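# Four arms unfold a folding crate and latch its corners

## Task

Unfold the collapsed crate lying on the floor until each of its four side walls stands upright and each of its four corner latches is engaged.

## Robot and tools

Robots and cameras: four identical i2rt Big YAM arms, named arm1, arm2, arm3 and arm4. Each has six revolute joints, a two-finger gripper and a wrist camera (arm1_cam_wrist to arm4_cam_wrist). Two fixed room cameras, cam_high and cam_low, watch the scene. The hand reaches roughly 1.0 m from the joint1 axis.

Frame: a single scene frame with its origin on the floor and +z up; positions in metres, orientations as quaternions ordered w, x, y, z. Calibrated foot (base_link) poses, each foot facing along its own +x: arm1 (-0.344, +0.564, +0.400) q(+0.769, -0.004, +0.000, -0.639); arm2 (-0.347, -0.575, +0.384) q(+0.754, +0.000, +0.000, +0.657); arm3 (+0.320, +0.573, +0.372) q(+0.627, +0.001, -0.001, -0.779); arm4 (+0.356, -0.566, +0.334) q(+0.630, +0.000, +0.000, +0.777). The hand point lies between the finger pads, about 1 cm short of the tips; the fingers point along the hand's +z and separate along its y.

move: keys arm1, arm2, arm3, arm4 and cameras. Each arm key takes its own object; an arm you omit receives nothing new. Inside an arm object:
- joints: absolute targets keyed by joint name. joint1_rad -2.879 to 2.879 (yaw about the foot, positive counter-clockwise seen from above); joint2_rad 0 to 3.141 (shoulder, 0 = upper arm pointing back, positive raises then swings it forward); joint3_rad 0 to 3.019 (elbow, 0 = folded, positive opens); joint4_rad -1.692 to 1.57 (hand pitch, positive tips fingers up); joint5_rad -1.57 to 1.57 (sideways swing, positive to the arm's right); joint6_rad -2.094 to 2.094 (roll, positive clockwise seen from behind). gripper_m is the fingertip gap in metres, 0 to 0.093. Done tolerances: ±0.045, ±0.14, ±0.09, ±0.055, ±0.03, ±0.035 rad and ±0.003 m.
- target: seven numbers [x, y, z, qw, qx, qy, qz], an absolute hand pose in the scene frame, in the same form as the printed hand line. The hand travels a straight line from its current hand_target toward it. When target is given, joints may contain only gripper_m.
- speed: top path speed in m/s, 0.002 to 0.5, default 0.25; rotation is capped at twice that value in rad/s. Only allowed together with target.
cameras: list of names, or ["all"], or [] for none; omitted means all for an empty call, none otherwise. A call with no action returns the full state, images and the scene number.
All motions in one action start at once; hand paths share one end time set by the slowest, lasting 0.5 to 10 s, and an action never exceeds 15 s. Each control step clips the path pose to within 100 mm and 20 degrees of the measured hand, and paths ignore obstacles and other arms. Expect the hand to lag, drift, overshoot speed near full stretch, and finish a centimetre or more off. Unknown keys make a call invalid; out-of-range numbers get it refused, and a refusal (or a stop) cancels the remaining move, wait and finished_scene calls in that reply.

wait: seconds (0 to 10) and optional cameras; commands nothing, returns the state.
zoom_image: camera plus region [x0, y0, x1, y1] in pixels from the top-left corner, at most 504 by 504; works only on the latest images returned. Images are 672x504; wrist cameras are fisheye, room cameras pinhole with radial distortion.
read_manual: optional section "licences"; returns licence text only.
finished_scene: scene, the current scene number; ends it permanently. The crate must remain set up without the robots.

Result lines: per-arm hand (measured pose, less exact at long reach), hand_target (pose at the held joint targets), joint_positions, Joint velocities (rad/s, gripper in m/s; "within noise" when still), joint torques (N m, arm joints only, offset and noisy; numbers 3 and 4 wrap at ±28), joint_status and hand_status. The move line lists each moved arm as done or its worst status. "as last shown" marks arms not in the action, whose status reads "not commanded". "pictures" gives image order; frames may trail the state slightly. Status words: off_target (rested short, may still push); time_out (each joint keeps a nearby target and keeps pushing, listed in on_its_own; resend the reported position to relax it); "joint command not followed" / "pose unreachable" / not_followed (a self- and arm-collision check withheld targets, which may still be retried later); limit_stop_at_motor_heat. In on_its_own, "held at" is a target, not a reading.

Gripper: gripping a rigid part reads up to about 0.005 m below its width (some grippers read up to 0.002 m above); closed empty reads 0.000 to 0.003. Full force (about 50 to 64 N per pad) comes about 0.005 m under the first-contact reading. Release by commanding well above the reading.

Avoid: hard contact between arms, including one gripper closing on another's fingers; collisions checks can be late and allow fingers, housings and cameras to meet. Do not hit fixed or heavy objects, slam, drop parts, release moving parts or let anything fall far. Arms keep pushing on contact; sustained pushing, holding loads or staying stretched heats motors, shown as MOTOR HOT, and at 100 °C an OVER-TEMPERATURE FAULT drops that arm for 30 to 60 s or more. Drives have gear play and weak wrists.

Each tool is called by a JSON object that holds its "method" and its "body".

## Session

{"method": "move", "body": {}}

Scene clock: 0.00 s.
Joint torques (N m): no reading
Motor temperatures (°C): arm1=[27 28 27 26 23 23 25] | arm2=[23 24 24 24 27 26 24] | arm3=[26 24 26 23 26 23 27] | arm4=[24 26 26 29 26 25 26]
Heat: arm1: hottest joint2_rad 28 °C; arm2: hottest joint5_rad 27 °C; arm3: hottest gripper 27 °C; arm4: hottest joint4_rad 29 °C.
Joint velocities: within noise
arm1.joint_positions: joint1_rad=+0.789 joint2_rad=+0.425 joint3_rad=+1.402 joint4_rad=-1.276 joint5_rad=+0.217 joint6_rad=-0.687 gripper_m=+0.09396
arm1.joint_status: not commanded
arm1.hand: x=-0.2365 y=+0.4511 z=+0.9932 quat_wxyz=(-0.418, -0.026, -0.802, +0.426) (m; scene frame)
arm1.hand_target: x=-0.2404 y=+0.4538 z=+1.0017 quat_wxyz=(-0.426, -0.027, -0.795, +0.430) (m; scene frame)
arm1.hand_status: not commanded
arm2.joint_positions: joint1_rad=-0.187 joint2_rad=+0.448 joint3_rad=+1.696 joint4_rad=-1.263 joint5_rad=+0.249 joint6_rad=-0.242 gripper_m=+0.09396
arm2.joint_status: not commanded
arm2.hand: x=-0.2825 y=-0.5188 z=+1.0983 quat_wxyz=(-0.653, +0.415, -0.579, -0.258) (m; scene frame)
arm2.hand_target: x=-0.2830 y=-0.5203 z=+1.1047 quat_wxyz=(-0.657, +0.411, -0.575, -0.261) (m; scene frame)
arm2.hand_status: not commanded
arm3.joint_positions: joint1_rad=+0.868 joint2_rad=+0.482 joint3_rad=+1.633 joint4_rad=-1.455 joint5_rad=+0.267 joint6_rad=-0.464 gripper_m=+0.09396
arm3.joint_status: not commanded
arm3.hand: x=+0.3451 y=+0.4623 z=+1.0140 quat_wxyz=(-0.385, -0.257, -0.760, +0.456) (m; scene frame)
arm3.hand_target: x=+0.3424 y=+0.4658 z=+1.0199 quat_wxyz=(-0.391, -0.257, -0.755, +0.460) (m; scene frame)
arm3.hand_status: not commanded
arm4.joint_positions: joint1_rad=-0.127 joint2_rad=+0.568 joint3_rad=+1.615 joint4_rad=-1.161 joint5_rad=+0.181 joint6_rad=-0.762 gripper_m=+0.09396
arm4.joint_status: not commanded
arm4.hand: x=+0.3738 y=-0.3903 z=+1.0285 quat_wxyz=(-0.627, +0.673, -0.321, -0.224) (m; scene frame)
arm4.hand_target: x=+0.3742 y=-0.3960 z=+1.0355 quat_wxyz=(-0.633, +0.667, -0.319, -0.228) (m; scene frame)
arm4.hand_status: not commanded
pictures: arm1_cam_wrist, arm2_cam_wrist, arm3_cam_wrist, arm4_cam_wrist, cam_high, cam_low

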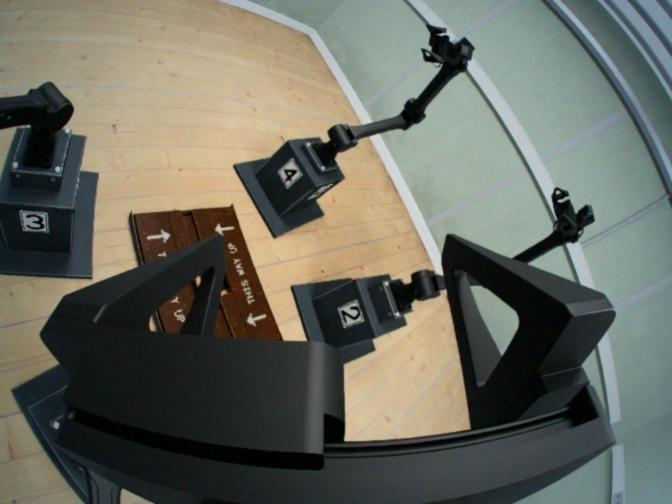

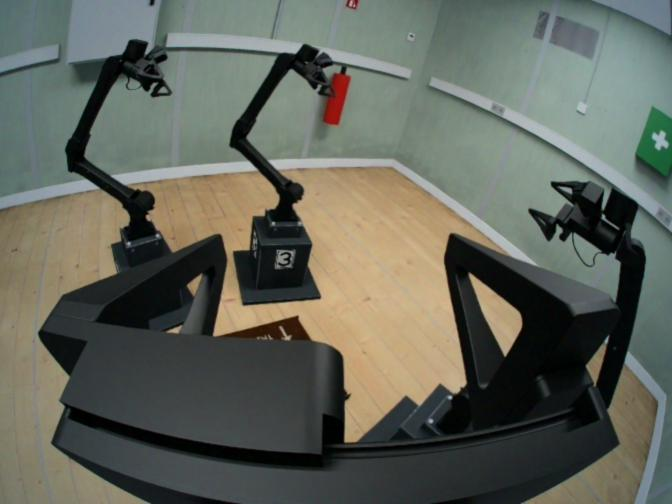

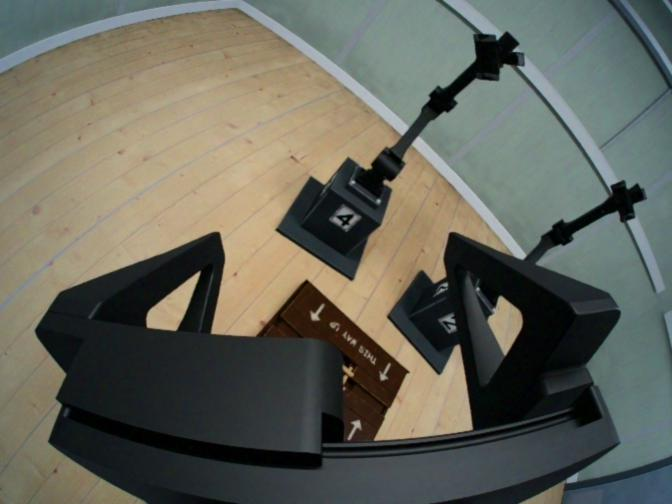

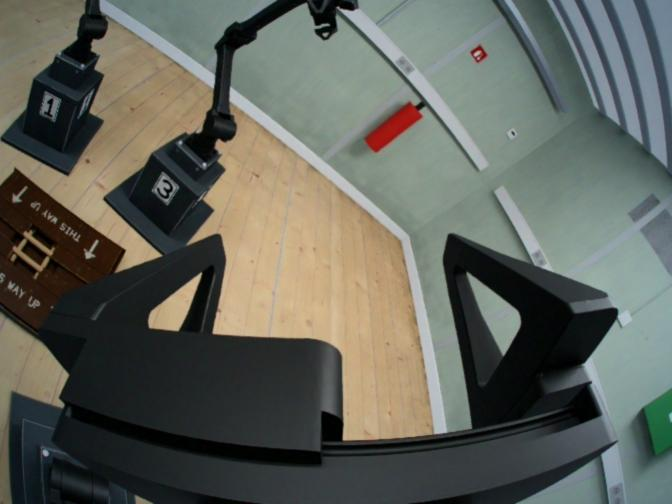

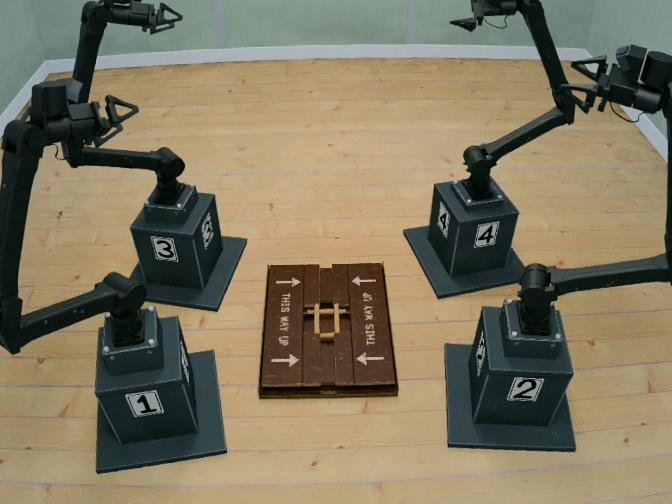

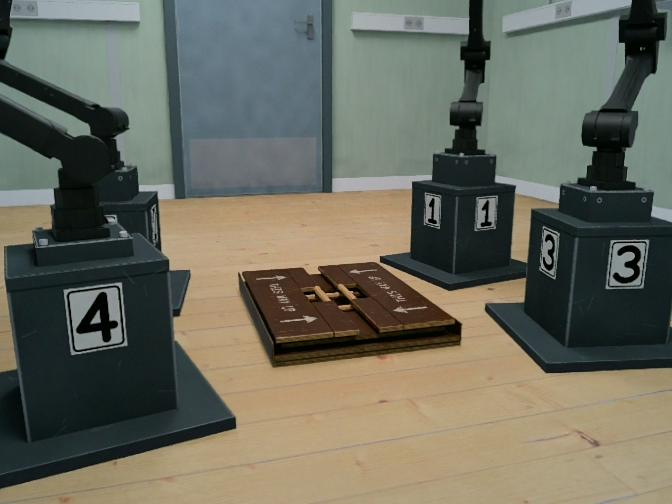

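{"method": "move", "body": {"arm1": {"joints": {"joint1_rad": 0.355, "joint2_rad": 2.57, "joint3_rad": 1.68, "joint4_rad": -0.68, "joint5_rad": 0, "joint6_rad": -0.99, "gripper_m": 0.05}}, "arm2": {"joints": {"joint1_rad": 0.22, "joint2_rad": 1.64, "joint3_rad": 1.16, "joint4_rad": -1.09, "joint5_rad": 0, "joint6_rad": 0.13, "gripper_m": 0.05}}, "arm3": {"joints": {"joint1_rad": 0.3, "joint2_rad": 1.631, "joint3_rad": 1.142, "joint4_rad": -1.082, "joint5_rad": 0, "joint6_rad": 0.13, "gripper_m": 0.05}}, "arm4": {"joints": {"joint1_rad": 0.562, "joint2_rad": 1.853, "joint3_rad": 1.267, "joint4_rad": -0.984, "joint5_rad": 0, "joint6_rad": -0.76, "gripper_m": 0.05}}, "cameras": ["arm1_cam_wrist", "arm4_cam_wrist", "cam_high"]}}

Scene clock: 13.20 s.
Joint torques (N m): arm1=[-1.26 -24.64 6.49 0.38 0.04 -0.03] | arm2=[0.32 -14.8 8.1 0.34 -0.06 0.06] | arm3=[-0.97 -11.58 6.23 0.72 0.04 0.19] | arm4=[1.49 -16.15 7.95 0.06 -0.15 0.11]
Motor temperatures (°C): arm1=[27 28 28 26 23 23 25] | arm2=[23 24 24 24 27 26 24] | arm3=[26 24 27 24 26 23 27] | arm4=[24 26 27 29 26 25 26]
Heat: arm1: hottest joint2_rad 28 °C; arm2: hottest joint5_rad 27 °C; arm3: hottest joint3_rad 27 °C; arm4: hottest joint4_rad 29 °C.
move: arm1 done; arm2 done; arm3 done; arm4 done
Joint velocities: within noise
arm1.joint_positions: joint1_rad=+0.370 joint2_rad=+2.571 joint3_rad=+1.661 joint4_rad=-0.675 joint5_rad=+0.010 joint6_rad=-0.978 gripper_m=+0.05007
arm1.joint_status: all done
arm1.hand: x=-0.0271 y=+0.0448 z=+0.1294 quat_wxyz=(+0.011, -0.019, -1.000, +0.000) (m; scene frame)
arm1.hand_target: x=-0.0283 y=+0.0377 z=+0.1275 quat_wxyz=(+0.009, -0.017, -1.000, +0.001) (m; scene frame)
arm1.hand_status: not commanded
arm2.joint_positions: joint1_rad=+0.222 joint2_rad=+1.647 joint3_rad=+1.133 joint4_rad=-1.093 joint5_rad=-0.007 joint6_rad=+0.122 gripper_m=+0.05013
arm2.joint_status: all done
arm2.hand: x=-0.3854 y=-0.1349 z=+0.4517 quat_wxyz=(+0.014, +0.694, -0.720, +0.012) (m; scene frame)
arm2.hand_target: x=-0.3890 y=-0.1236 z=+0.4584 quat_wxyz=(+0.007, +0.693, -0.721, +0.002) (m; scene frame)
arm2.hand_status: not commanded
arm3.joint_positions: joint1_rad=+0.295 joint2_rad=+1.625 joint3_rad=+1.144 joint4_rad=-1.093 joint5_rad=+0.006 joint6_rad=+0.127 gripper_m=+0.05013
arm3.joint_status: all done
arm3.hand: x=+0.3540 y=+0.1270 z=+0.4517 quat_wxyz=(+0.003, -0.724, -0.690, +0.000) (m; scene frame)
arm3.hand_target: x=+0.3529 y=+0.1262 z=+0.4434 quat_wxyz=(+0.005, -0.728, -0.686, -0.004) (m; scene frame)
arm3.hand_status: not commanded
arm4.joint_positions: joint1_rad=+0.559 joint2_rad=+1.855 joint3_rad=+1.270 joint4_rad=-0.988 joint5_rad=+0.008 joint6_rad=-0.762 gripper_m=+0.05007
arm4.joint_status: all done
arm4.hand: x=+0.0028 y=-0.1969 z=+0.3504 quat_wxyz=(-0.002, +1.000, -0.021, +0.004) (m; scene frame)
arm4.hand_target: x=+0.0060 y=-0.1958 z=+0.3449 quat_wxyz=(+0.001, +1.000, -0.025, +0.007) (m; scene frame)
arm4.hand_status: not commanded
pictures: arm1_cam_wrist, arm4_cam_wrist, cam_high

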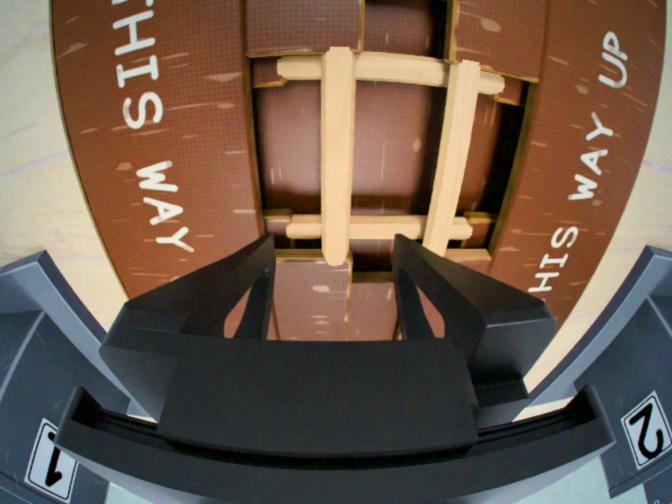

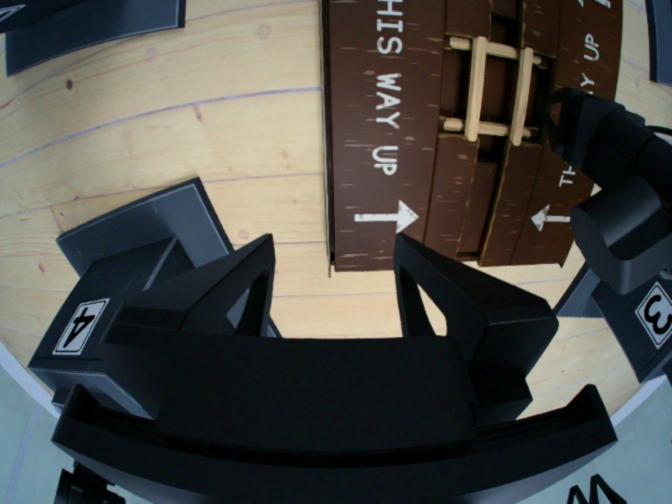

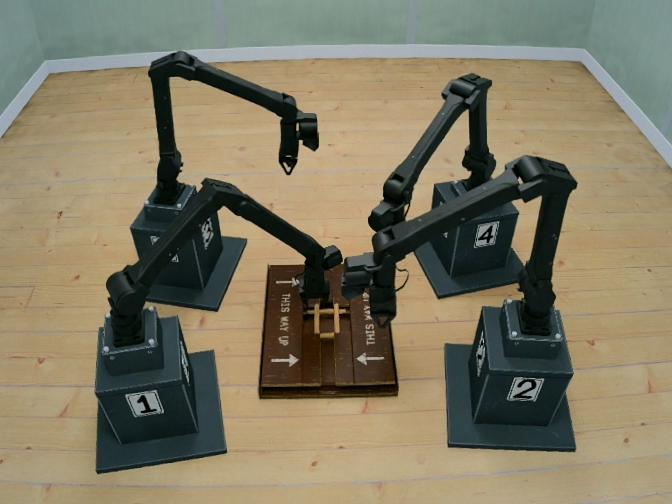

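{"method": "move", "body": {"arm1": {"target": [-0.025, 0.031, 0.046, -0.009, -0.017, -1, 0.008], "speed": 0.15}}}

{"method": "move", "body": {"arm1": {"joints": {"gripper_m": 0.009}}, "cameras": ["arm1_cam_wrist"]}}

Scene clock: 17.80 s.
Joint torques (N m): arm1=[-1.2 -25.23 6.71 0.96 0.01 -0.03] | arm2=[0.38 -14.8 8.1 0.34 -0.06 0.06] | arm3=[-0.73 -10.99 6.41 0.72 0.01 0.14] | arm4=[1.26 -16.03 7.99 0.1 -0.15 0.11]
Motor temperatures (°C): arm1=[27 29 28 26 23 23 25] | arm2=[23 24 25 24 27 26 24] | arm3=[26 25 27 23 26 23 27] | arm4=[24 27 27 29 26 25 26]
Heat: arm1: hottest joint2_rad 29 °C; arm2: hottest joint5_rad 27 °C; arm3: hottest joint3_rad 27 °C; arm4: hottest joint4_rad 29 °C.
move: arm1 off_target
Joint velocities: within noise
arm1.joint_positions: joint1_rad=+0.367 joint2_rad=+2.749 joint3_rad=+1.759 joint4_rad=-0.588 joint5_rad=-0.013 joint6_rad=-0.978 gripper_m=+0.05007
arm1.joint_status: not commanded
arm1.hand: x=-0.0270 y=+0.0475 z=+0.0464 quat_wxyz=(-0.001, -0.020, -1.000, -0.003) (m; scene frame)
arm1.hand_target: x=-0.0245 y=+0.0332 z=+0.0457 quat_wxyz=(-0.009, -0.019, -1.000, +0.007) (m; scene frame)
arm1.hand_status: off_target (0.017 m and 1.6 deg from the pose sent, 0.085 m and 2.5 deg at the start)
arm2, arm3, arm4: as last shown
pictures: none

Scene clock: 18.60 s.
Joint torques (N m): arm1=[-1.03 -25.58 6.49 0.7 -0.05 0] | arm2=[0.38 -14.8 8.09 0.34 -0.06 0.06] | arm3=[-1.08 -11.28 6.34 0.77 0.02 0.16] | arm4=[1.32 -15.97 7.99 0.09 -0.15 0.11]
Motor temperatures (°C): arm1=[27 29 28 26 23 23 25] | arm2=[23 24 25 24 27 26 24] | arm3=[26 25 27 23 26 23 27] | arm4=[24 27 27 29 26 25 26]
Heat: arm1: hottest joint2_rad 29 °C; arm2: hottest joint5_rad 27 °C; arm3: hottest joint3_rad 27 °C; arm4: hottest joint4_rad 29 °C.
move: arm1 off_target
Joint velocities: within noise
arm1.joint_positions: joint1_rad=+0.364 joint2_rad=+2.749 joint3_rad=+1.763 joint4_rad=-0.578 joint5_rad=-0.012 joint6_rad=-0.975 gripper_m=+0.01724
arm1.joint_status: gripper_m off_target (ended at +0.01728, target +0.00900)
arm1.hand: x=-0.0267 y=+0.0429 z=+0.0470 quat_wxyz=(-0.004, -0.023, -1.000, +0.002) (m; scene frame)
arm1.hand_target: x=-0.0253 y=+0.0322 z=+0.0457 quat_wxyz=(-0.009, -0.021, -1.000, +0.008) (m; scene frame)
arm1.hand_status: not commanded
arm2, arm3, arm4: as last shown
pictures: arm1_cam_wrist

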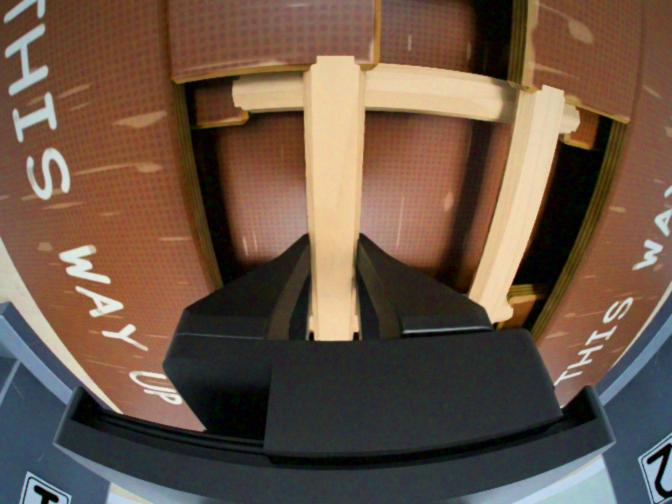

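{"method": "move", "body": {"arm1": {"target": [-0.025, 0.032, 0.095, -0.009, -0.017, -1, 0.008], "speed": 0.2}}}

{"method": "move", "body": {"arm1": {"target": [-0.024, 0.058, 0.147, -0.009, -0.017, -1, 0.008], "speed": 0.22}}}

{"method": "move", "body": {"arm1": {"target": [-0.022, 0.106, 0.200, -0.005, -0.017, -1, 0.005], "speed": 0.22}}}

{"method": "move", "body": {"arm1": {"target": [-0.020, 0.171, 0.244, -0.005, -0.017, -1, 0.003], "speed": 0.22}, "arm4": {"target": [-0.020, -0.090, 0.22, 0, 1, -0.012, 0], "speed": 0.3}}}

{"method": "move", "body": {"arm1": {"target": [-0.017, 0.248, 0.259, -0.005, -0.017, -1, 0.003], "speed": 0.15}, "arm4": {"target": [-0.031, -0.008, 0.11, 0, 1, -0.012, 0], "speed": 0.3}, "cameras": ["arm1_cam_wrist", "arm4_cam_wrist", "cam_low"]}}

Scene clock: 23.97 s.
Joint torques (N m): arm1=[-1.03 -31.38 3.96 -1.02 -0.24 -0.1] | arm2=[0.38 -14.74 8.1 0.35 -0.06 0.06] | arm3=[-0.67 -11.4 6.31 0.81 0.02 0.12] | arm4=[1.32 -16.03 7.98 0.09 -0.15 0.11]
Motor temperatures (°C): arm1=[27 29 29 26 23 23 25] | arm2=[23 25 25 24 27 26 24] | arm3=[26 25 27 23 26 23 27] | arm4=[24 27 27 29 26 25 26]
Heat: arm1: hottest joint2_rad 29 °C; arm2: hottest joint5_rad 27 °C; arm3: hottest joint3_rad 27 °C; arm4: hottest joint4_rad 29 °C.
move: arm1 off_target
Joint velocities: within noise
arm1.joint_positions: joint1_rad=+0.366 joint2_rad=+2.714 joint3_rad=+1.730 joint4_rad=-0.574 joint5_rad=-0.007 joint6_rad=-0.975 gripper_m=+0.01724
arm1.joint_status: not commanded
arm1.hand: x=-0.0267 y=+0.0433 z=+0.0609 quat_wxyz=(-0.004, -0.022, -1.000, +0.007) (m; scene frame)
arm1.hand_target: x=-0.0233 y=+0.0314 z=+0.0928 quat_wxyz=(-0.010, -0.017, -1.000, +0.010) (m; scene frame)
arm1.hand_status: off_target (0.036 m and 0.9 deg from the pose sent, 0.049 m and 1.2 deg at the start)
arm2, arm3, arm4: as last shown
pictures: none

Scene clock: 25.00 s.
Joint torques (N m): arm1=[-0.15 -29.1 3.9 -0.72 -0.07 0.05] | arm2=[0.38 -14.74 8.09 0.32 -0.06 0.07] | arm3=[-0.67 -11.16 6.41 0.85 0.02 0.15] | arm4=[1.32 -15.97 7.99 0.09 -0.15 0.11]
Motor temperatures (°C): arm1=[27 30 29 26 23 23 25] | arm2=[23 25 25 24 27 26 24] | arm3=[26 25 27 23 26 23 27] | arm4=[24 27 27 29 26 25 26]
Heat: arm1: hottest joint2_rad 30 °C; arm2: hottest joint5_rad 27 °C; arm3: hottest joint3_rad 27 °C; arm4: hottest joint4_rad 29 °C.
move: arm1 off_target
Joint velocities: within noise
arm1.joint_positions: joint1_rad=+0.375 joint2_rad=+2.547 joint3_rad=+1.588 joint4_rad=-0.583 joint5_rad=-0.010 joint6_rad=-0.971 gripper_m=+0.01675
arm1.joint_status: not commanded
arm1.hand: x=-0.0261 y=+0.0550 z=+0.1269 quat_wxyz=(-0.009, -0.020, -1.000, +0.012) (m; scene frame)
arm1.hand_target: x=-0.0230 y=+0.0561 z=+0.1472 quat_wxyz=(-0.010, -0.016, -1.000, +0.010) (m; scene frame)
arm1.hand_status: off_target (0.020 m and 0.6 deg from the pose sent, 0.087 m and 0.9 deg at the start)
arm2, arm3, arm4: as last shown
pictures: none

Scene clock: 26.07 s.
Joint torques (N m): arm1=[0.67 -27.81 3.06 -1.21 -0.41 0.16] | arm2=[0.38 -14.8 8.09 0.34 -0.06 0.06] | arm3=[-0.91 -11.46 6.42 0.91 0.04 0.15] | arm4=[1.26 -16.03 7.99 0.09 -0.15 0.11]
Motor temperatures (°C): arm1=[27 30 29 26 23 23 25] | arm2=[23 25 25 24 27 26 24] | arm3=[26 25 27 23 26 23 27] | arm4=[24 27 27 29 26 25 26]
Heat: arm1: hottest joint2_rad 30 °C; arm2: hottest joint5_rad 27 °C; arm3: hottest joint3_rad 27 °C; arm4: hottest joint4_rad 29 °C.
move: arm1 off_target
Joint velocities: within noise
arm1.joint_positions: joint1_rad=+0.412 joint2_rad=+2.376 joint3_rad=+1.417 joint4_rad=-0.574 joint5_rad=+0.002 joint6_rad=-0.936 gripper_m=+0.01677
arm1.joint_status: not commanded
arm1.hand: x=-0.0255 y=+0.0904 z=+0.1841 quat_wxyz=(-0.007, -0.019, -1.000, +0.019) (m; scene frame)
arm1.hand_target: x=-0.0243 y=+0.1040 z=+0.1993 quat_wxyz=(-0.004, -0.019, -1.000, +0.005) (m; scene frame)
arm1.hand_status: off_target (0.023 m and 1.7 deg from the pose sent, 0.089 m and 1.0 deg at the start)
arm2, arm3, arm4: as last shown
pictures: none

Scene clock: 27.60 s.
Joint torques (N m): arm1=[0.79 -24.06 3.26 -0.57 -0.37 0.17] | arm2=[0.38 -14.8 8.09 0.34 -0.07 0.06] | arm3=[-1.38 -11.63 6.38 0.91 0.01 0.15] | arm4=[2.08 -18.9 10.59 -0.25 -0.23 -0.1]
Motor temperatures (°C): arm1=[27 30 29 26 23 23 25] | arm2=[23 25 25 24 27 26 24] | arm3=[26 25 27 23 26 23 27] | arm4=[24 27 27 29 26 25 26]
Heat: arm1: hottest joint2_rad 30 °C; arm2: hottest joint5_rad 27 °C; arm3: hottest joint3_rad 27 °C; arm4: hottest joint4_rad 29 °C.
move: arm1 off_target; arm4 off_target
Joint velocities: within noise
arm1.joint_positions: joint1_rad=+0.482 joint2_rad=+2.195 joint3_rad=+1.220 joint4_rad=-0.565 joint5_rad=+0.000 joint6_rad=-0.863 gripper_m=+0.01636
arm1.joint_status: not commanded
arm1.hand: x=-0.0239 y=+0.1545 z=+0.2342 quat_wxyz=(-0.007, -0.020, -1.000, +0.015) (m; scene frame)
arm1.hand_target: x=-0.0227 y=+0.1678 z=+0.2436 quat_wxyz=(-0.005, -0.019, -1.000, +0.004) (m; scene frame)
arm1.hand_status: off_target (0.020 m and 1.4 deg from the pose sent, 0.101 m and 1.9 deg at the start)
arm2, arm3: as last shown
arm4.joint_positions: joint1_rad=+0.467 joint2_rad=+2.231 joint3_rad=+1.514 joint4_rad=-0.862 joint5_rad=+0.002 joint6_rad=-0.852 gripper_m=+0.05007
arm4.joint_status: not commanded
arm4.hand: x=-0.0140 y=-0.1023 z=+0.2234 quat_wxyz=(+0.003, +1.000, -0.022, +0.003) (m; scene frame)
arm4.hand_target: x=-0.0218 y=-0.0936 z=+0.2196 quat_wxyz=(+0.000, +1.000, -0.013, +0.000) (m; scene frame)
arm4.hand_status: off_target (0.014 m and 1.3 deg from the pose sent, 0.170 m and 1.2 deg at the start)
pictures: none

Scene clock: 29.27 s.
Joint torques (N m): arm1=[2.96 -21.77 2.24 -0.14 -0.88 0.23] | arm2=[0.32 -14.74 8.09 0.35 -0.06 0.06] | arm3=[-0.97 -11.52 6.27 0.88 0.02 0.15] | arm4=[1.85 -22.53 10.61 -0.57 -0.24 -0.1]
Motor temperatures (°C): arm1=[27 30 29 26 23 23 25] | arm2=[23 25 25 24 27 26 24] | arm3=[26 25 27 23 26 23 27] | arm4=[24 27 27 29 26 25 26]
Heat: arm1: hottest joint2_rad 30 °C; arm2: hottest joint5_rad 27 °C; arm3: hottest joint3_rad 27 °C; arm4: hottest joint4_rad 29 °C.
move: arm1 off_target; arm4 done
Joint velocities: within noise
arm1.joint_positions: joint1_rad=+0.580 joint2_rad=+2.079 joint3_rad=+1.046 joint4_rad=-0.506 joint5_rad=+0.013 joint6_rad=-0.761 gripper_m=+0.01409
arm1.joint_status: not commanded
arm1.hand: x=-0.0221 y=+0.2233 z=+0.2526 quat_wxyz=(-0.004, -0.023, -1.000, +0.019) (m; scene frame)
arm1.hand_target: x=-0.0176 y=+0.2467 z=+0.2587 quat_wxyz=(-0.004, -0.014, -1.000, +0.003) (m; scene frame)
arm1.hand_status: off_target (0.026 m and 1.9 deg from the pose sent, 0.097 m and 1.4 deg at the start)
arm2, arm3: as last shown
arm4.joint_positions: joint1_rad=+0.399 joint2_rad=+2.584 joint3_rad=+1.885 joint4_rad=-0.876 joint5_rad=+0.000 joint6_rad=-0.923 gripper_m=+0.05007
arm4.joint_status: not commanded
arm4.hand: x=-0.0261 y=-0.0153 z=+0.1140 quat_wxyz=(+0.002, +1.000, -0.021, +0.001) (m; scene frame)
arm4.hand_target: x=-0.0316 y=-0.0104 z=+0.1087 quat_wxyz=(+0.001, +1.000, -0.011, +0.000) (m; scene frame)
arm4.hand_status: done (0.010 m and 1.0 deg from the pose sent, 0.148 m and 1.3 deg at the start)
pictures: arm1_cam_wrist, arm4_cam_wrist, cam_low

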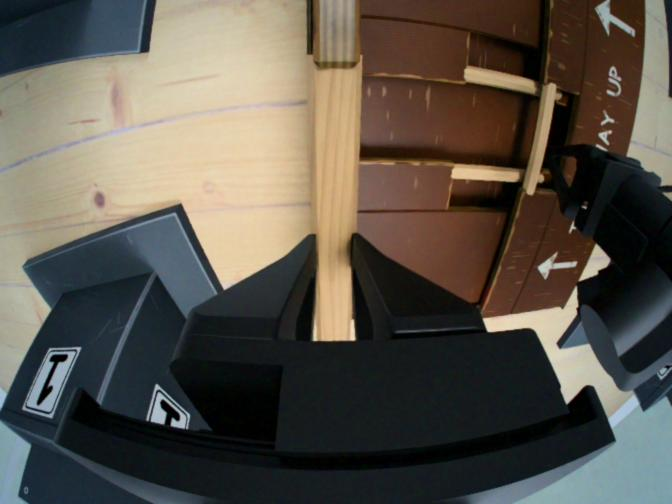

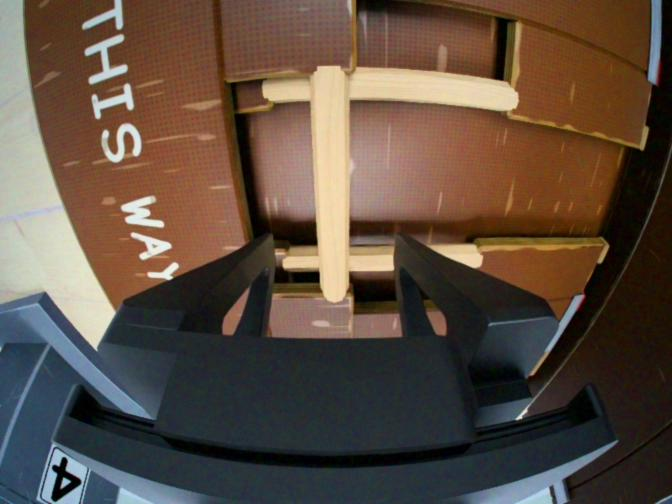

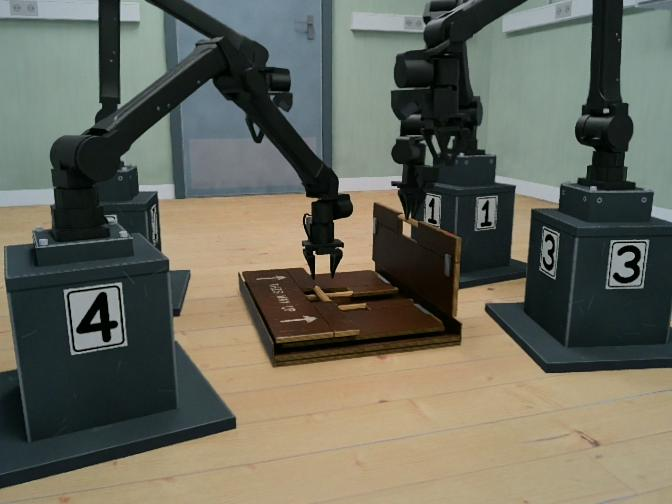

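{"method": "move", "body": {"arm4": {"target": [-0.031, -0.006, 0.043, 0, 1, -0.012, 0], "speed": 0.15}, "arm1": {"target": [-0.017, 0.252, 0.259, -0.005, -0.017, -1, 0.003], "speed": 0.15}}}

{"method": "move", "body": {"arm4": {"joints": {"gripper_m": 0.009}}}}

{"method": "move", "body": {"arm4": {"target": [-0.031, -0.008, 0.095, 0, 1, -0.012, 0], "speed": 0.2}, "cameras": ["arm4_cam_wrist"]}}

Scene clock: 33.70 s.
Joint torques (N m): arm1=[2.43 -21.83 1.98 -0.4 -0.85 0.3] | arm2=[0.32 -14.8 8.09 0.34 -0.06 0.06] | arm3=[-0.91 -11.46 6.37 0.88 0.01 0.14] | arm4=[1.73 -22.89 10.15 -0.02 -0.16 -0.1]
Motor temperatures (°C): arm1=[27 30 29 26 23 23 25] | arm2=[23 25 26 24 27 26 24] | arm3=[26 25 28 23 26 23 27] | arm4=[24 27 27 29 26 25 26]
Heat: arm1: hottest joint2_rad 30 °C; arm2: hottest joint5_rad 27 °C; arm3: hottest joint3_rad 28 °C; arm4: hottest joint4_rad 29 °C.
move: arm1 off_target; arm4 off_target
Joint velocities: within noise
arm1.joint_positions: joint1_rad=+0.580 joint2_rad=+2.076 joint3_rad=+1.040 joint4_rad=-0.497 joint5_rad=+0.013 joint6_rad=-0.755 gripper_m=+0.01408
arm1.joint_status: not commanded
arm1.hand: x=-0.0223 y=+0.2236 z=+0.2528 quat_wxyz=(-0.006, -0.026, -0.999, +0.021) (m; scene frame)
arm1.hand_target: x=-0.0179 y=+0.2508 z=+0.2584 quat_wxyz=(-0.004, -0.017, -1.000, +0.003) (m; scene frame)
arm1.hand_status: off_target (0.030 m and 2.3 deg from the pose sent, 0.030 m and 1.9 deg at the start)
arm2.joint_positions: joint1_rad=+0.222 joint2_rad=+1.647 joint3_rad=+1.133 joint4_rad=-1.093 joint5_rad=-0.007 joint6_rad=+0.122 gripper_m=+0.05013
arm2.joint_status: not commanded
arm2.hand: x=-0.3854 y=-0.1349 z=+0.4517 quat_wxyz=(+0.014, +0.694, -0.720, +0.012) (m; scene frame)
arm2.hand_target: x=-0.3890 y=-0.1236 z=+0.4584 quat_wxyz=(+0.007, +0.693, -0.721, +0.002) (m; scene frame)
arm2.hand_status: not commanded
arm3.joint_positions: joint1_rad=+0.295 joint2_rad=+1.625 joint3_rad=+1.144 joint4_rad=-1.093 joint5_rad=+0.006 joint6_rad=+0.127 gripper_m=+0.05013
arm3.joint_status: not commanded
arm3.hand: x=+0.3540 y=+0.1270 z=+0.4517 quat_wxyz=(+0.003, -0.724, -0.690, +0.000) (m; scene frame)
arm3.hand_target: x=+0.3529 y=+0.1262 z=+0.4434 quat_wxyz=(+0.005, -0.728, -0.686, -0.004) (m; scene frame)
arm3.hand_status: not commanded
arm4.joint_positions: joint1_rad=+0.392 joint2_rad=+2.725 joint3_rad=+1.971 joint4_rad=-0.835 joint5_rad=+0.000 joint6_rad=-0.924 gripper_m=+0.05007
arm4.joint_status: not commanded
arm4.hand: x=-0.0213 y=-0.0131 z=+0.0466 quat_wxyz=(+0.007, +1.000, -0.024, +0.005) (m; scene frame)
arm4.hand_target: x=-0.0264 y=-0.0036 z=+0.0438 quat_wxyz=(-0.001, +1.000, -0.016, +0.000) (m; scene frame)
arm4.hand_status: off_target (0.013 m and 1.7 deg from the pose sent, 0.072 m and 1.0 deg at the start)
pictures: none

Scene clock: 34.50 s.
Joint torques (N m): arm1=[3.08 -22.12 1.99 -0.44 -0.83 0.27] | arm2=[0.38 -14.74 8.09 0.35 -0.07 0.06] | arm3=[-1.03 -11.22 6.27 0.8 0 0.12] | arm4=[1.2 -23.18 10.17 0.25 -0.05 0.04]
Motor temperatures (°C): arm1=[27 30 29 26 23 23 25] | arm2=[23 25 26 24 27 26 24] | arm3=[26 25 28 23 26 23 27] | arm4=[24 28 27 29 26 25 26]
Heat: arm1: hottest joint2_rad 30 °C; arm2: hottest joint5_rad 27 °C; arm3: hottest joint3_rad 28 °C; arm4: hottest joint4_rad 29 °C.
move: arm4 off_target
Joint velocities: within noise
arm1, arm2, arm3: as last shown
arm4.joint_positions: joint1_rad=+0.392 joint2_rad=+2.725 joint3_rad=+1.969 joint4_rad=-0.841 joint5_rad=-0.010 joint6_rad=-0.946 gripper_m=+0.01655
arm4.joint_status: gripper_m off_target (ended at +0.01658, target +0.00900)
arm4.hand: x=-0.0216 y=-0.0161 z=+0.0462 quat_wxyz=(+0.013, +1.000, -0.013, +0.003) (m; scene frame)
arm4.hand_target: x=-0.0271 y=-0.0048 z=+0.0433 quat_wxyz=(+0.002, +1.000, -0.012, -0.003) (m; scene frame)
arm4.hand_status: not commanded
pictures: none

Scene clock: 35.50 s.
Joint torques (N m): arm1=[3.55 -22.42 2.07 -0.49 -0.84 0.28] | arm2=[0.38 -14.8 8.1 0.34 -0.06 0.06] | arm3=[-1.03 -11.11 6.28 0.79 0.03 0.1] | arm4=[2.32 -29.33 7.01 -1.36 -0.12 0.15]
Motor temperatures (°C): arm1=[27 30 29 26 23 23 25] | arm2=[23 25 26 24 27 26 24] | arm3=[26 25 28 23 26 23 27] | arm4=[24 28 27 29 26 25 26]
Heat: arm1: hottest joint2_rad 30 °C; arm2: hottest joint5_rad 27 °C; arm3: hottest joint3_rad 28 °C; arm4: hottest joint4_rad 29 °C.
move: arm4 off_target
Joint velocities: within noise
arm1, arm2, arm3: as last shown
arm4.joint_positions: joint1_rad=+0.396 joint2_rad=+2.699 joint3_rad=+1.948 joint4_rad=-0.839 joint5_rad=+0.007 joint6_rad=-0.944 gripper_m=+0.01655
arm4.joint_status: not commanded
arm4.hand: x=-0.0218 y=-0.0160 z=+0.0572 quat_wxyz=(+0.006, +1.000, -0.011, +0.008) (m; scene frame)
arm4.hand_target: x=-0.0338 y=-0.0071 z=+0.0930 quat_wxyz=(-0.005, +1.000, -0.010, +0.001) (m; scene frame)
arm4.hand_status: off_target (0.040 m and 1.2 deg from the pose sent, 0.050 m and 1.6 deg at the start)
pictures: arm4_cam_wrist

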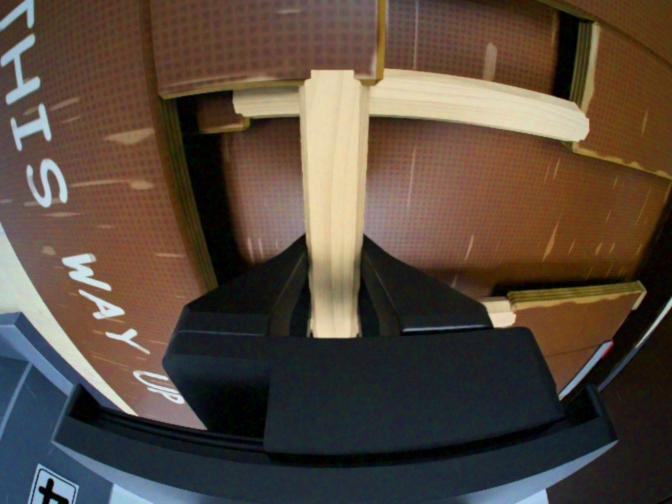

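{"method": "move", "body": {"arm4": {"target": [-0.030, -0.033, 0.147, 0, 1, -0.012, 0], "speed": 0.22}}}

{"method": "move", "body": {"arm4": {"target": [-0.031, -0.081, 0.200, 0, 1, -0.014, 0], "speed": 0.22}}}

{"method": "move", "body": {"arm4": {"target": [-0.034, -0.146, 0.244, 0, 1, -0.016, 0], "speed": 0.22}, "arm3": {"target": [0.24, 0.08, 0.36, 0, 0.721, 0.693, 0], "speed": 0.3}}}

{"method": "move", "body": {"arm4": {"target": [-0.037, -0.223, 0.259, 0, 1, -0.017, 0], "speed": 0.15}, "arm3": {"target": [0.09, 0.03, 0.25, 0, 0.721, 0.693, 0], "speed": 0.4}}}

{"method": "move", "body": {"arm3": {"target": [0.030, 0.006, 0.08, 0, 0.721, 0.693, 0], "speed": 0.25}, "arm4": {"target": [-0.037, -0.227, 0.259, 0, 1, -0.017, 0], "speed": 0.15}, "cameras": ["arm3_cam_wrist", "arm4_cam_wrist", "cam_low"]}}

Scene clock: 39.33 s.
Joint torques (N m): arm1=[3.37 -22.36 2.14 -0.21 -0.85 0.28] | arm2=[0.38 -14.74 8.09 0.35 -0.06 0.06] | arm3=[-0.85 -10.99 6.37 0.77 0.03 0.12] | arm4=[2.43 -28.22 6.31 -1.7 -0.53 0.28]
Motor temperatures (°C): arm1=[27 30 28 26 23 23 26] | arm2=[23 25 26 24 27 26 24] | arm3=[26 25 28 23 26 23 27] | arm4=[24 29 27 29 26 25 26]
Heat: arm1: hottest joint2_rad 30 °C; arm2: hottest joint5_rad 27 °C; arm3: hottest joint3_rad 28 °C; arm4: hottest joint2_rad 29 °C.
move: arm4 off_target
Joint velocities: within noise
arm1, arm2, arm3: as last shown
arm4.joint_positions: joint1_rad=+0.407 joint2_rad=+2.549 joint3_rad=+1.819 joint4_rad=-0.841 joint5_rad=+0.011 joint6_rad=-0.937 gripper_m=+0.01614
arm4.joint_status: not commanded
arm4.hand: x=-0.0220 y=-0.0268 z=+0.1177 quat_wxyz=(-0.003, +1.000, -0.010, +0.004) (m; scene frame)
arm4.hand_target: x=-0.0291 y=-0.0298 z=+0.1460 quat_wxyz=(-0.001, +1.000, -0.014, -0.001) (m; scene frame)
arm4.hand_status: off_target (0.031 m and 0.7 deg from the pose sent, 0.092 m and 1.2 deg at the start)
pictures: none

Scene clock: 40.40 s.
Joint torques (N m): arm1=[3.19 -21.54 2.14 -0.32 -0.83 0.34] | arm2=[0.44 -14.8 8.1 0.34 -0.07 0.06] | arm3=[-0.91 -11.11 6.31 0.64 0.01 0.11] | arm4=[3.19 -26.52 5.83 -1.84 -0.75 0.38]
Motor temperatures (°C): arm1=[27 30 28 26 24 23 26] | arm2=[23 25 26 24 27 26 24] | arm3=[26 25 28 23 26 23 27] | arm4=[24 29 27 29 26 25 27]
Heat: arm1: hottest joint2_rad 30 °C; arm2: hottest joint5_rad 27 °C; arm3: hottest joint3_rad 28 °C; arm4: hottest joint2_rad 29 °C.
move: arm4 off_target
Joint velocities: within noise
arm1, arm2, arm3: as last shown
arm4.joint_positions: joint1_rad=+0.444 joint2_rad=+2.368 joint3_rad=+1.639 joint4_rad=-0.828 joint5_rad=+0.019 joint6_rad=-0.898 gripper_m=+0.01651
arm4.joint_status: not commanded
arm4.hand: x=-0.0224 y=-0.0640 z=+0.1790 quat_wxyz=(-0.011, +1.000, -0.011, +0.003) (m; scene frame)
arm4.hand_target: x=-0.0304 y=-0.0792 z=+0.1997 quat_wxyz=(+0.000, +1.000, -0.014, +0.001) (m; scene frame)
arm4.hand_status: off_target (0.028 m and 1.4 deg from the pose sent, 0.099 m and 0.8 deg at the start)
pictures: none

Scene clock: 41.90 s.
Joint torques (N m): arm1=[3.31 -22.24 1.88 -0.42 -0.85 0.23] | arm2=[0.38 -14.68 8.09 0.32 -0.06 0.06] | arm3=[-1.32 -12.92 8.65 0.79 0 0.01] | arm4=[3.72 -23.77 6.27 -1.43 -0.8 0.47]
Motor temperatures (°C): arm1=[27 30 28 26 24 23 26] | arm2=[23 25 26 24 27 26 24] | arm3=[26 25 28 23 26 23 27] | arm4=[24 29 27 29 26 25 27]
Heat: arm1: hottest joint2_rad 30 °C; arm2: hottest joint5_rad 27 °C; arm3: hottest joint3_rad 28 °C; arm4: hottest joint2_rad 29 °C.
move: arm3 off_target; arm4 off_target
Joint velocities: within noise
arm1, arm2: as last shown
arm3.joint_positions: joint1_rad=+0.061 joint2_rad=+1.846 joint3_rad=+1.159 joint4_rad=-0.917 joint5_rad=+0.006 joint6_rad=-0.106 gripper_m=+0.05013
arm3.joint_status: not commanded
arm3.hand: x=+0.2456 y=+0.1022 z=+0.3576 quat_wxyz=(+0.012, -0.724, -0.690, -0.012) (m; scene frame)
arm3.hand_target: x=+0.2432 y=+0.0818 z=+0.3601 quat_wxyz=(+0.000, -0.721, -0.693, +0.000) (m; scene frame)
arm3.hand_status: off_target (0.023 m and 2.0 deg from the pose sent, 0.154 m and 0.6 deg at the start)
arm4.joint_positions: joint1_rad=+0.516 joint2_rad=+2.196 joint3_rad=+1.446 joint4_rad=-0.821 joint5_rad=+0.020 joint6_rad=-0.826 gripper_m=+0.01616
arm4.joint_status: not commanded
arm4.hand: x=-0.0239 y=-0.1303 z=+0.2242 quat_wxyz=(-0.007, +1.000, -0.011, +0.007) (m; scene frame)
arm4.hand_target: x=-0.0343 y=-0.1450 z=+0.2432 quat_wxyz=(+0.000, +1.000, -0.015, +0.001) (m; scene frame)
arm4.hand_status: off_target (0.027 m and 1.3 deg from the pose sent, 0.105 m and 1.5 deg at the start)
pictures: none

Scene clock: 43.43 s.
Joint torques (N m): arm1=[3.14 -22.3 2.03 -0.47 -0.83 0.28] | arm2=[0.38 -14.8 8.09 0.34 -0.06 0.06] | arm3=[0.03 -15.44 8.16 -0.13 -0.04 -0.05] | arm4=[4.6 -22.36 5.35 -1.5 -1.31 0.59]
Motor temperatures (°C): arm1=[27 30 28 26 24 23 26] | arm2=[23 25 26 24 27 26 24] | arm3=[26 25 28 23 26 23 27] | arm4=[24 29 27 29 27 25 27]
Heat: arm1: hottest joint2_rad 30 °C; arm2: hottest joint5_rad 27 °C; arm3: hottest joint3_rad 28 °C; arm4: hottest joint2_rad 29 °C.
move: arm3 off_target; arm4 off_target
Joint velocities: within noise
arm1, arm2: as last shown
arm3.joint_positions: joint1_rad=-0.185 joint2_rad=+2.203 joint3_rad=+1.447 joint4_rad=-0.808 joint5_rad=+0.002 joint6_rad=-0.350 gripper_m=+0.05013
arm3.joint_status: not commanded
arm3.hand: x=+0.0936 y=+0.0398 z=+0.2565 quat_wxyz=(-0.001, -0.725, -0.689, +0.002) (m; scene frame)
arm3.hand_target: x=+0.0937 y=+0.0294 z=+0.2497 quat_wxyz=(-0.002, -0.720, -0.694, +0.000) (m; scene frame)
arm3.hand_status: off_target (0.012 m and 0.7 deg from the pose sent, 0.203 m and 2.0 deg at the start)
arm4.joint_positions: joint1_rad=+0.606 joint2_rad=+2.078 joint3_rad=+1.270 joint4_rad=-0.761 joint5_rad=+0.037 joint6_rad=-0.731 gripper_m=+0.01654
arm4.joint_status: not commanded
arm4.hand: x=-0.0243 y=-0.1977 z=+0.2391 quat_wxyz=(-0.014, +1.000, -0.013, +0.012) (m; scene frame)
arm4.hand_target: x=-0.0360 y=-0.2209 z=+0.2579 quat_wxyz=(-0.001, +1.000, -0.018, +0.001) (m; scene frame)
arm4.hand_status: off_target (0.035 m and 2.2 deg from the pose sent, 0.100 m and 1.4 deg at the start)
pictures: none

Scene clock: 45.13 s.
Joint torques (N m): arm1=[3.19 -22.01 2 -0.46 -0.85 0.29] | arm2=[0.38 -14.74 8.09 0.36 -0.07 0.07] | arm3=[-1.14 -17.79 7.35 -0.01 0.09 -0.06] | arm4=[5.07 -22.42 5.04 -1.63 -1.39 0.63]
Motor temperatures (°C): arm1=[27 30 28 26 24 23 26] | arm2=[23 25 26 24 27 26 24] | arm3=[26 25 28 23 26 23 27] | arm4=[24 29 27 29 27 25 27]
Heat: arm1: hottest joint2_rad 30 °C; arm2: hottest joint5_rad 27 °C; arm3: hottest joint3_rad 28 °C; arm4: hottest joint2_rad 29 °C.
move: arm3 off_target; arm4 off_target
Joint velocities: within noise
arm1, arm2: as last shown
arm3.joint_positions: joint1_rad=-0.259 joint2_rad=+2.621 joint3_rad=+1.753 joint4_rad=-0.698 joint5_rad=+0.002 joint6_rad=-0.424 gripper_m=+0.05013
arm3.joint_status: not commanded
arm3.hand: x=+0.0315 y=+0.0116 z=+0.0912 quat_wxyz=(-0.001, -0.725, -0.689, +0.002) (m; scene frame)
arm3.hand_target: x=+0.0269 y=+0.0096 z=+0.0800 quat_wxyz=(+0.000, -0.724, -0.690, +0.000) (m; scene frame)
arm3.hand_status: off_target (0.013 m and 0.7 deg from the pose sent, 0.191 m and 0.7 deg at the start)
arm4.joint_positions: joint1_rad=+0.606 joint2_rad=+2.075 joint3_rad=+1.265 joint4_rad=-0.752 joint5_rad=+0.037 joint6_rad=-0.731 gripper_m=+0.01654
arm4.joint_status: not commanded
arm4.hand: x=-0.0247 y=-0.1973 z=+0.2395 quat_wxyz=(-0.017, +1.000, -0.013, +0.009) (m; scene frame)
arm4.hand_target: x=-0.0369 y=-0.2251 z=+0.2578 quat_wxyz=(-0.001, +1.000, -0.016, +0.000) (m; scene frame)
arm4.hand_status: off_target (0.038 m and 2.2 deg from the pose sent, 0.038 m and 2.2 deg at the start)
pictures: arm3_cam_wrist, arm4_cam_wrist, cam_low

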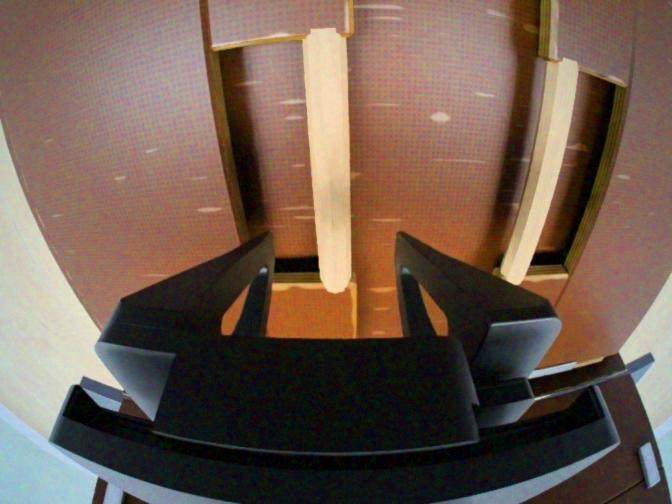

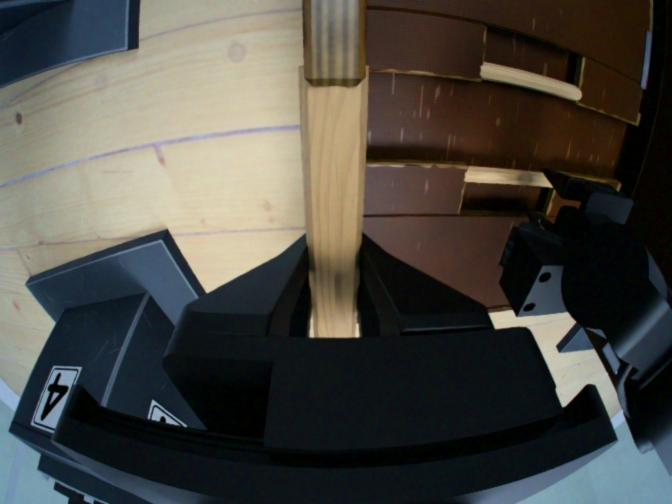

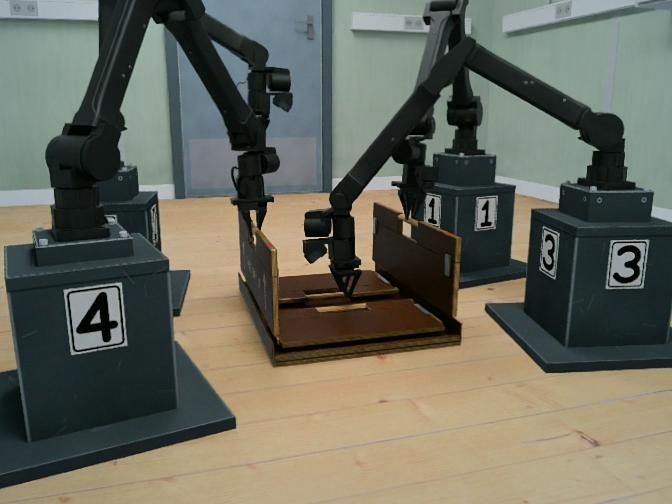

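{"method": "move", "body": {"arm3": {"target": [0.028, 0.006, 0.029, 0, 0.721, 0.693, 0], "speed": 0.15}}}

{"method": "move", "body": {"arm3": {"joints": {"gripper_m": 0.008}}}}

{"method": "move", "body": {"arm3": {"target": [0.034, 0.004, 0.082, 0, 0.721, 0.693, 0], "speed": 0.2}, "cameras": ["arm3_cam_wrist"]}}

Scene clock: 49.60 s.
Joint torques (N m): arm1=[2.78 -22.18 2.04 -0.46 -0.79 0.27] | arm2=[0.38 -14.8 8.1 0.34 -0.06 0.07] | arm3=[-0.67 -18.67 6.72 0.46 0.08 -0.01] | arm4=[5.07 -22.36 5.04 -1.62 -1.39 0.64]
Motor temperatures (°C): arm1=[27 30 28 26 24 23 26] | arm2=[23 25 26 24 27 26 24] | arm3=[26 25 29 23 26 23 27] | arm4=[24 29 27 29 27 25 27]
Heat: arm1: hottest joint2_rad 30 °C; arm2: hottest joint5_rad 27 °C; arm3: hottest joint3_rad 29 °C; arm4: hottest joint2_rad 29 °C.
move: arm3 off_target
Joint velocities: within noise
arm1.joint_positions: joint1_rad=+0.580 joint2_rad=+2.076 joint3_rad=+1.040 joint4_rad=-0.497 joint5_rad=+0.013 joint6_rad=-0.755 gripper_m=+0.01408
arm1.joint_status: not commanded
arm1.hand: x=-0.0223 y=+0.2236 z=+0.2528 quat_wxyz=(-0.006, -0.026, -0.999, +0.021) (m; scene frame)
arm1.hand_target: x=-0.0179 y=+0.2508 z=+0.2584 quat_wxyz=(-0.004, -0.017, -1.000, +0.003) (m; scene frame)
arm1.hand_status: not commanded
arm2.joint_positions: joint1_rad=+0.222 joint2_rad=+1.647 joint3_rad=+1.133 joint4_rad=-1.093 joint5_rad=-0.007 joint6_rad=+0.122 gripper_m=+0.05013
arm2.joint_status: not commanded
arm2.hand: x=-0.3854 y=-0.1349 z=+0.4517 quat_wxyz=(+0.014, +0.694, -0.720, +0.012) (m; scene frame)
arm2.hand_target: x=-0.3890 y=-0.1236 z=+0.4584 quat_wxyz=(+0.007, +0.693, -0.721, +0.002) (m; scene frame)
arm2.hand_status: not commanded
arm3.joint_positions: joint1_rad=-0.261 joint2_rad=+2.740 joint3_rad=+1.837 joint4_rad=-0.678 joint5_rad=+0.002 joint6_rad=-0.427 gripper_m=+0.05013
arm3.joint_status: not commanded
arm3.hand: x=+0.0315 y=+0.0132 z=+0.0385 quat_wxyz=(+0.002, -0.724, -0.689, -0.006) (m; scene frame)
arm3.hand_target: x=+0.0276 y=+0.0074 z=+0.0291 quat_wxyz=(+0.000, -0.722, -0.692, +0.000) (m; scene frame)
arm3.hand_status: off_target (0.012 m and 0.9 deg from the pose sent, 0.063 m and 0.7 deg at the start)
arm4: as last shown
pictures: none

Scene clock: 50.37 s.
Joint torques (N m): arm1=[3.14 -21.77 1.98 -0.53 -0.86 0.24] | arm2=[0.38 -14.8 8.09 0.35 -0.06 0.06] | arm3=[-0.44 -18.78 6.93 0.54 0.17 0.14] | arm4=[5.07 -22.42 5.03 -1.62 -1.39 0.64]
Motor temperatures (°C): arm1=[27 30 28 26 24 23 26] | arm2=[23 25 26 24 27 26 24] | arm3=[26 25 29 23 26 23 27] | arm4=[24 29 27 29 27 25 27]
Heat: arm1: hottest joint2_rad 30 °C; arm2: hottest joint5_rad 27 °C; arm3: hottest joint3_rad 29 °C; arm4: hottest joint2_rad 29 °C.
move: arm3 off_target
Joint velocities: within noise
arm1, arm2, arm4: as last shown
arm3.joint_positions: joint1_rad=-0.261 joint2_rad=+2.740 joint3_rad=+1.837 joint4_rad=-0.678 joint5_rad=-0.006 joint6_rad=-0.452 gripper_m=+0.01684
arm3.joint_status: gripper_m off_target (ended at +0.01688, target +0.00800)
arm3.hand: x=+0.0327 y=+0.0126 z=+0.0385 quat_wxyz=(-0.002, -0.716, -0.698, -0.007) (m; scene frame)
arm3.hand_target: x=+0.0284 y=+0.0069 z=+0.0291 quat_wxyz=(-0.003, -0.719, -0.695, -0.001) (m; scene frame)
arm3.hand_status: not commanded
pictures: none

Scene clock: 51.40 s.
Joint torques (N m): arm1=[3.02 -22.01 2.02 -0.44 -0.88 0.28] | arm2=[0.38 -14.8 8.09 0.34 -0.06 0.07] | arm3=[-0.03 -24.64 3.49 -0.85 -0.14 0.25] | arm4=[5.07 -22.42 5.04 -1.63 -1.39 0.64]
Motor temperatures (°C): arm1=[27 30 28 26 24 23 26] | arm2=[23 25 27 24 27 26 24] | arm3=[26 26 29 23 26 23 27] | arm4=[24 29 27 29 27 25 27]
Heat: arm1: hottest joint2_rad 30 °C; arm2: hottest joint3_rad 27 °C; arm3: hottest joint3_rad 29 °C; arm4: hottest joint2_rad 29 °C.
move: arm3 off_target
Joint velocities: within noise
arm1, arm2, arm4: as last shown
arm3.joint_positions: joint1_rad=-0.255 joint2_rad=+2.710 joint3_rad=+1.809 joint4_rad=-0.675 joint5_rad=+0.014 joint6_rad=-0.448 gripper_m=+0.01684
arm3.joint_status: not commanded
arm3.hand: x=+0.0331 y=+0.0127 z=+0.0507 quat_wxyz=(+0.006, -0.715, -0.699, -0.001) (m; scene frame)
arm3.hand_target: x=+0.0354 y=+0.0005 z=+0.0807 quat_wxyz=(+0.001, -0.718, -0.696, +0.005) (m; scene frame)
arm3.hand_status: off_target (0.032 m and 1.3 deg from the pose sent, 0.044 m and 1.2 deg at the start)
pictures: arm3_cam_wrist

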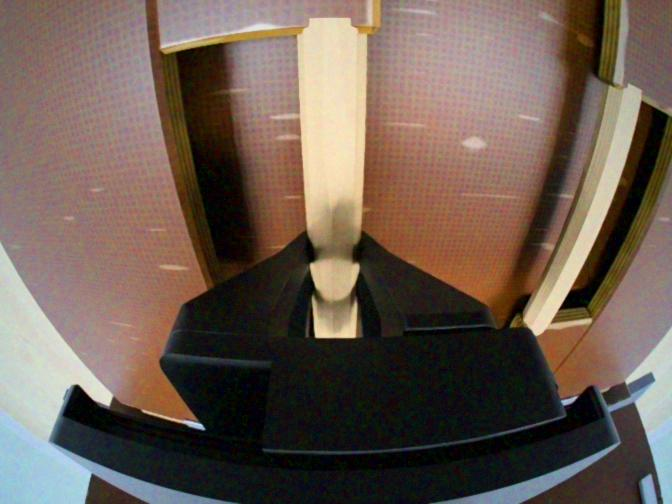

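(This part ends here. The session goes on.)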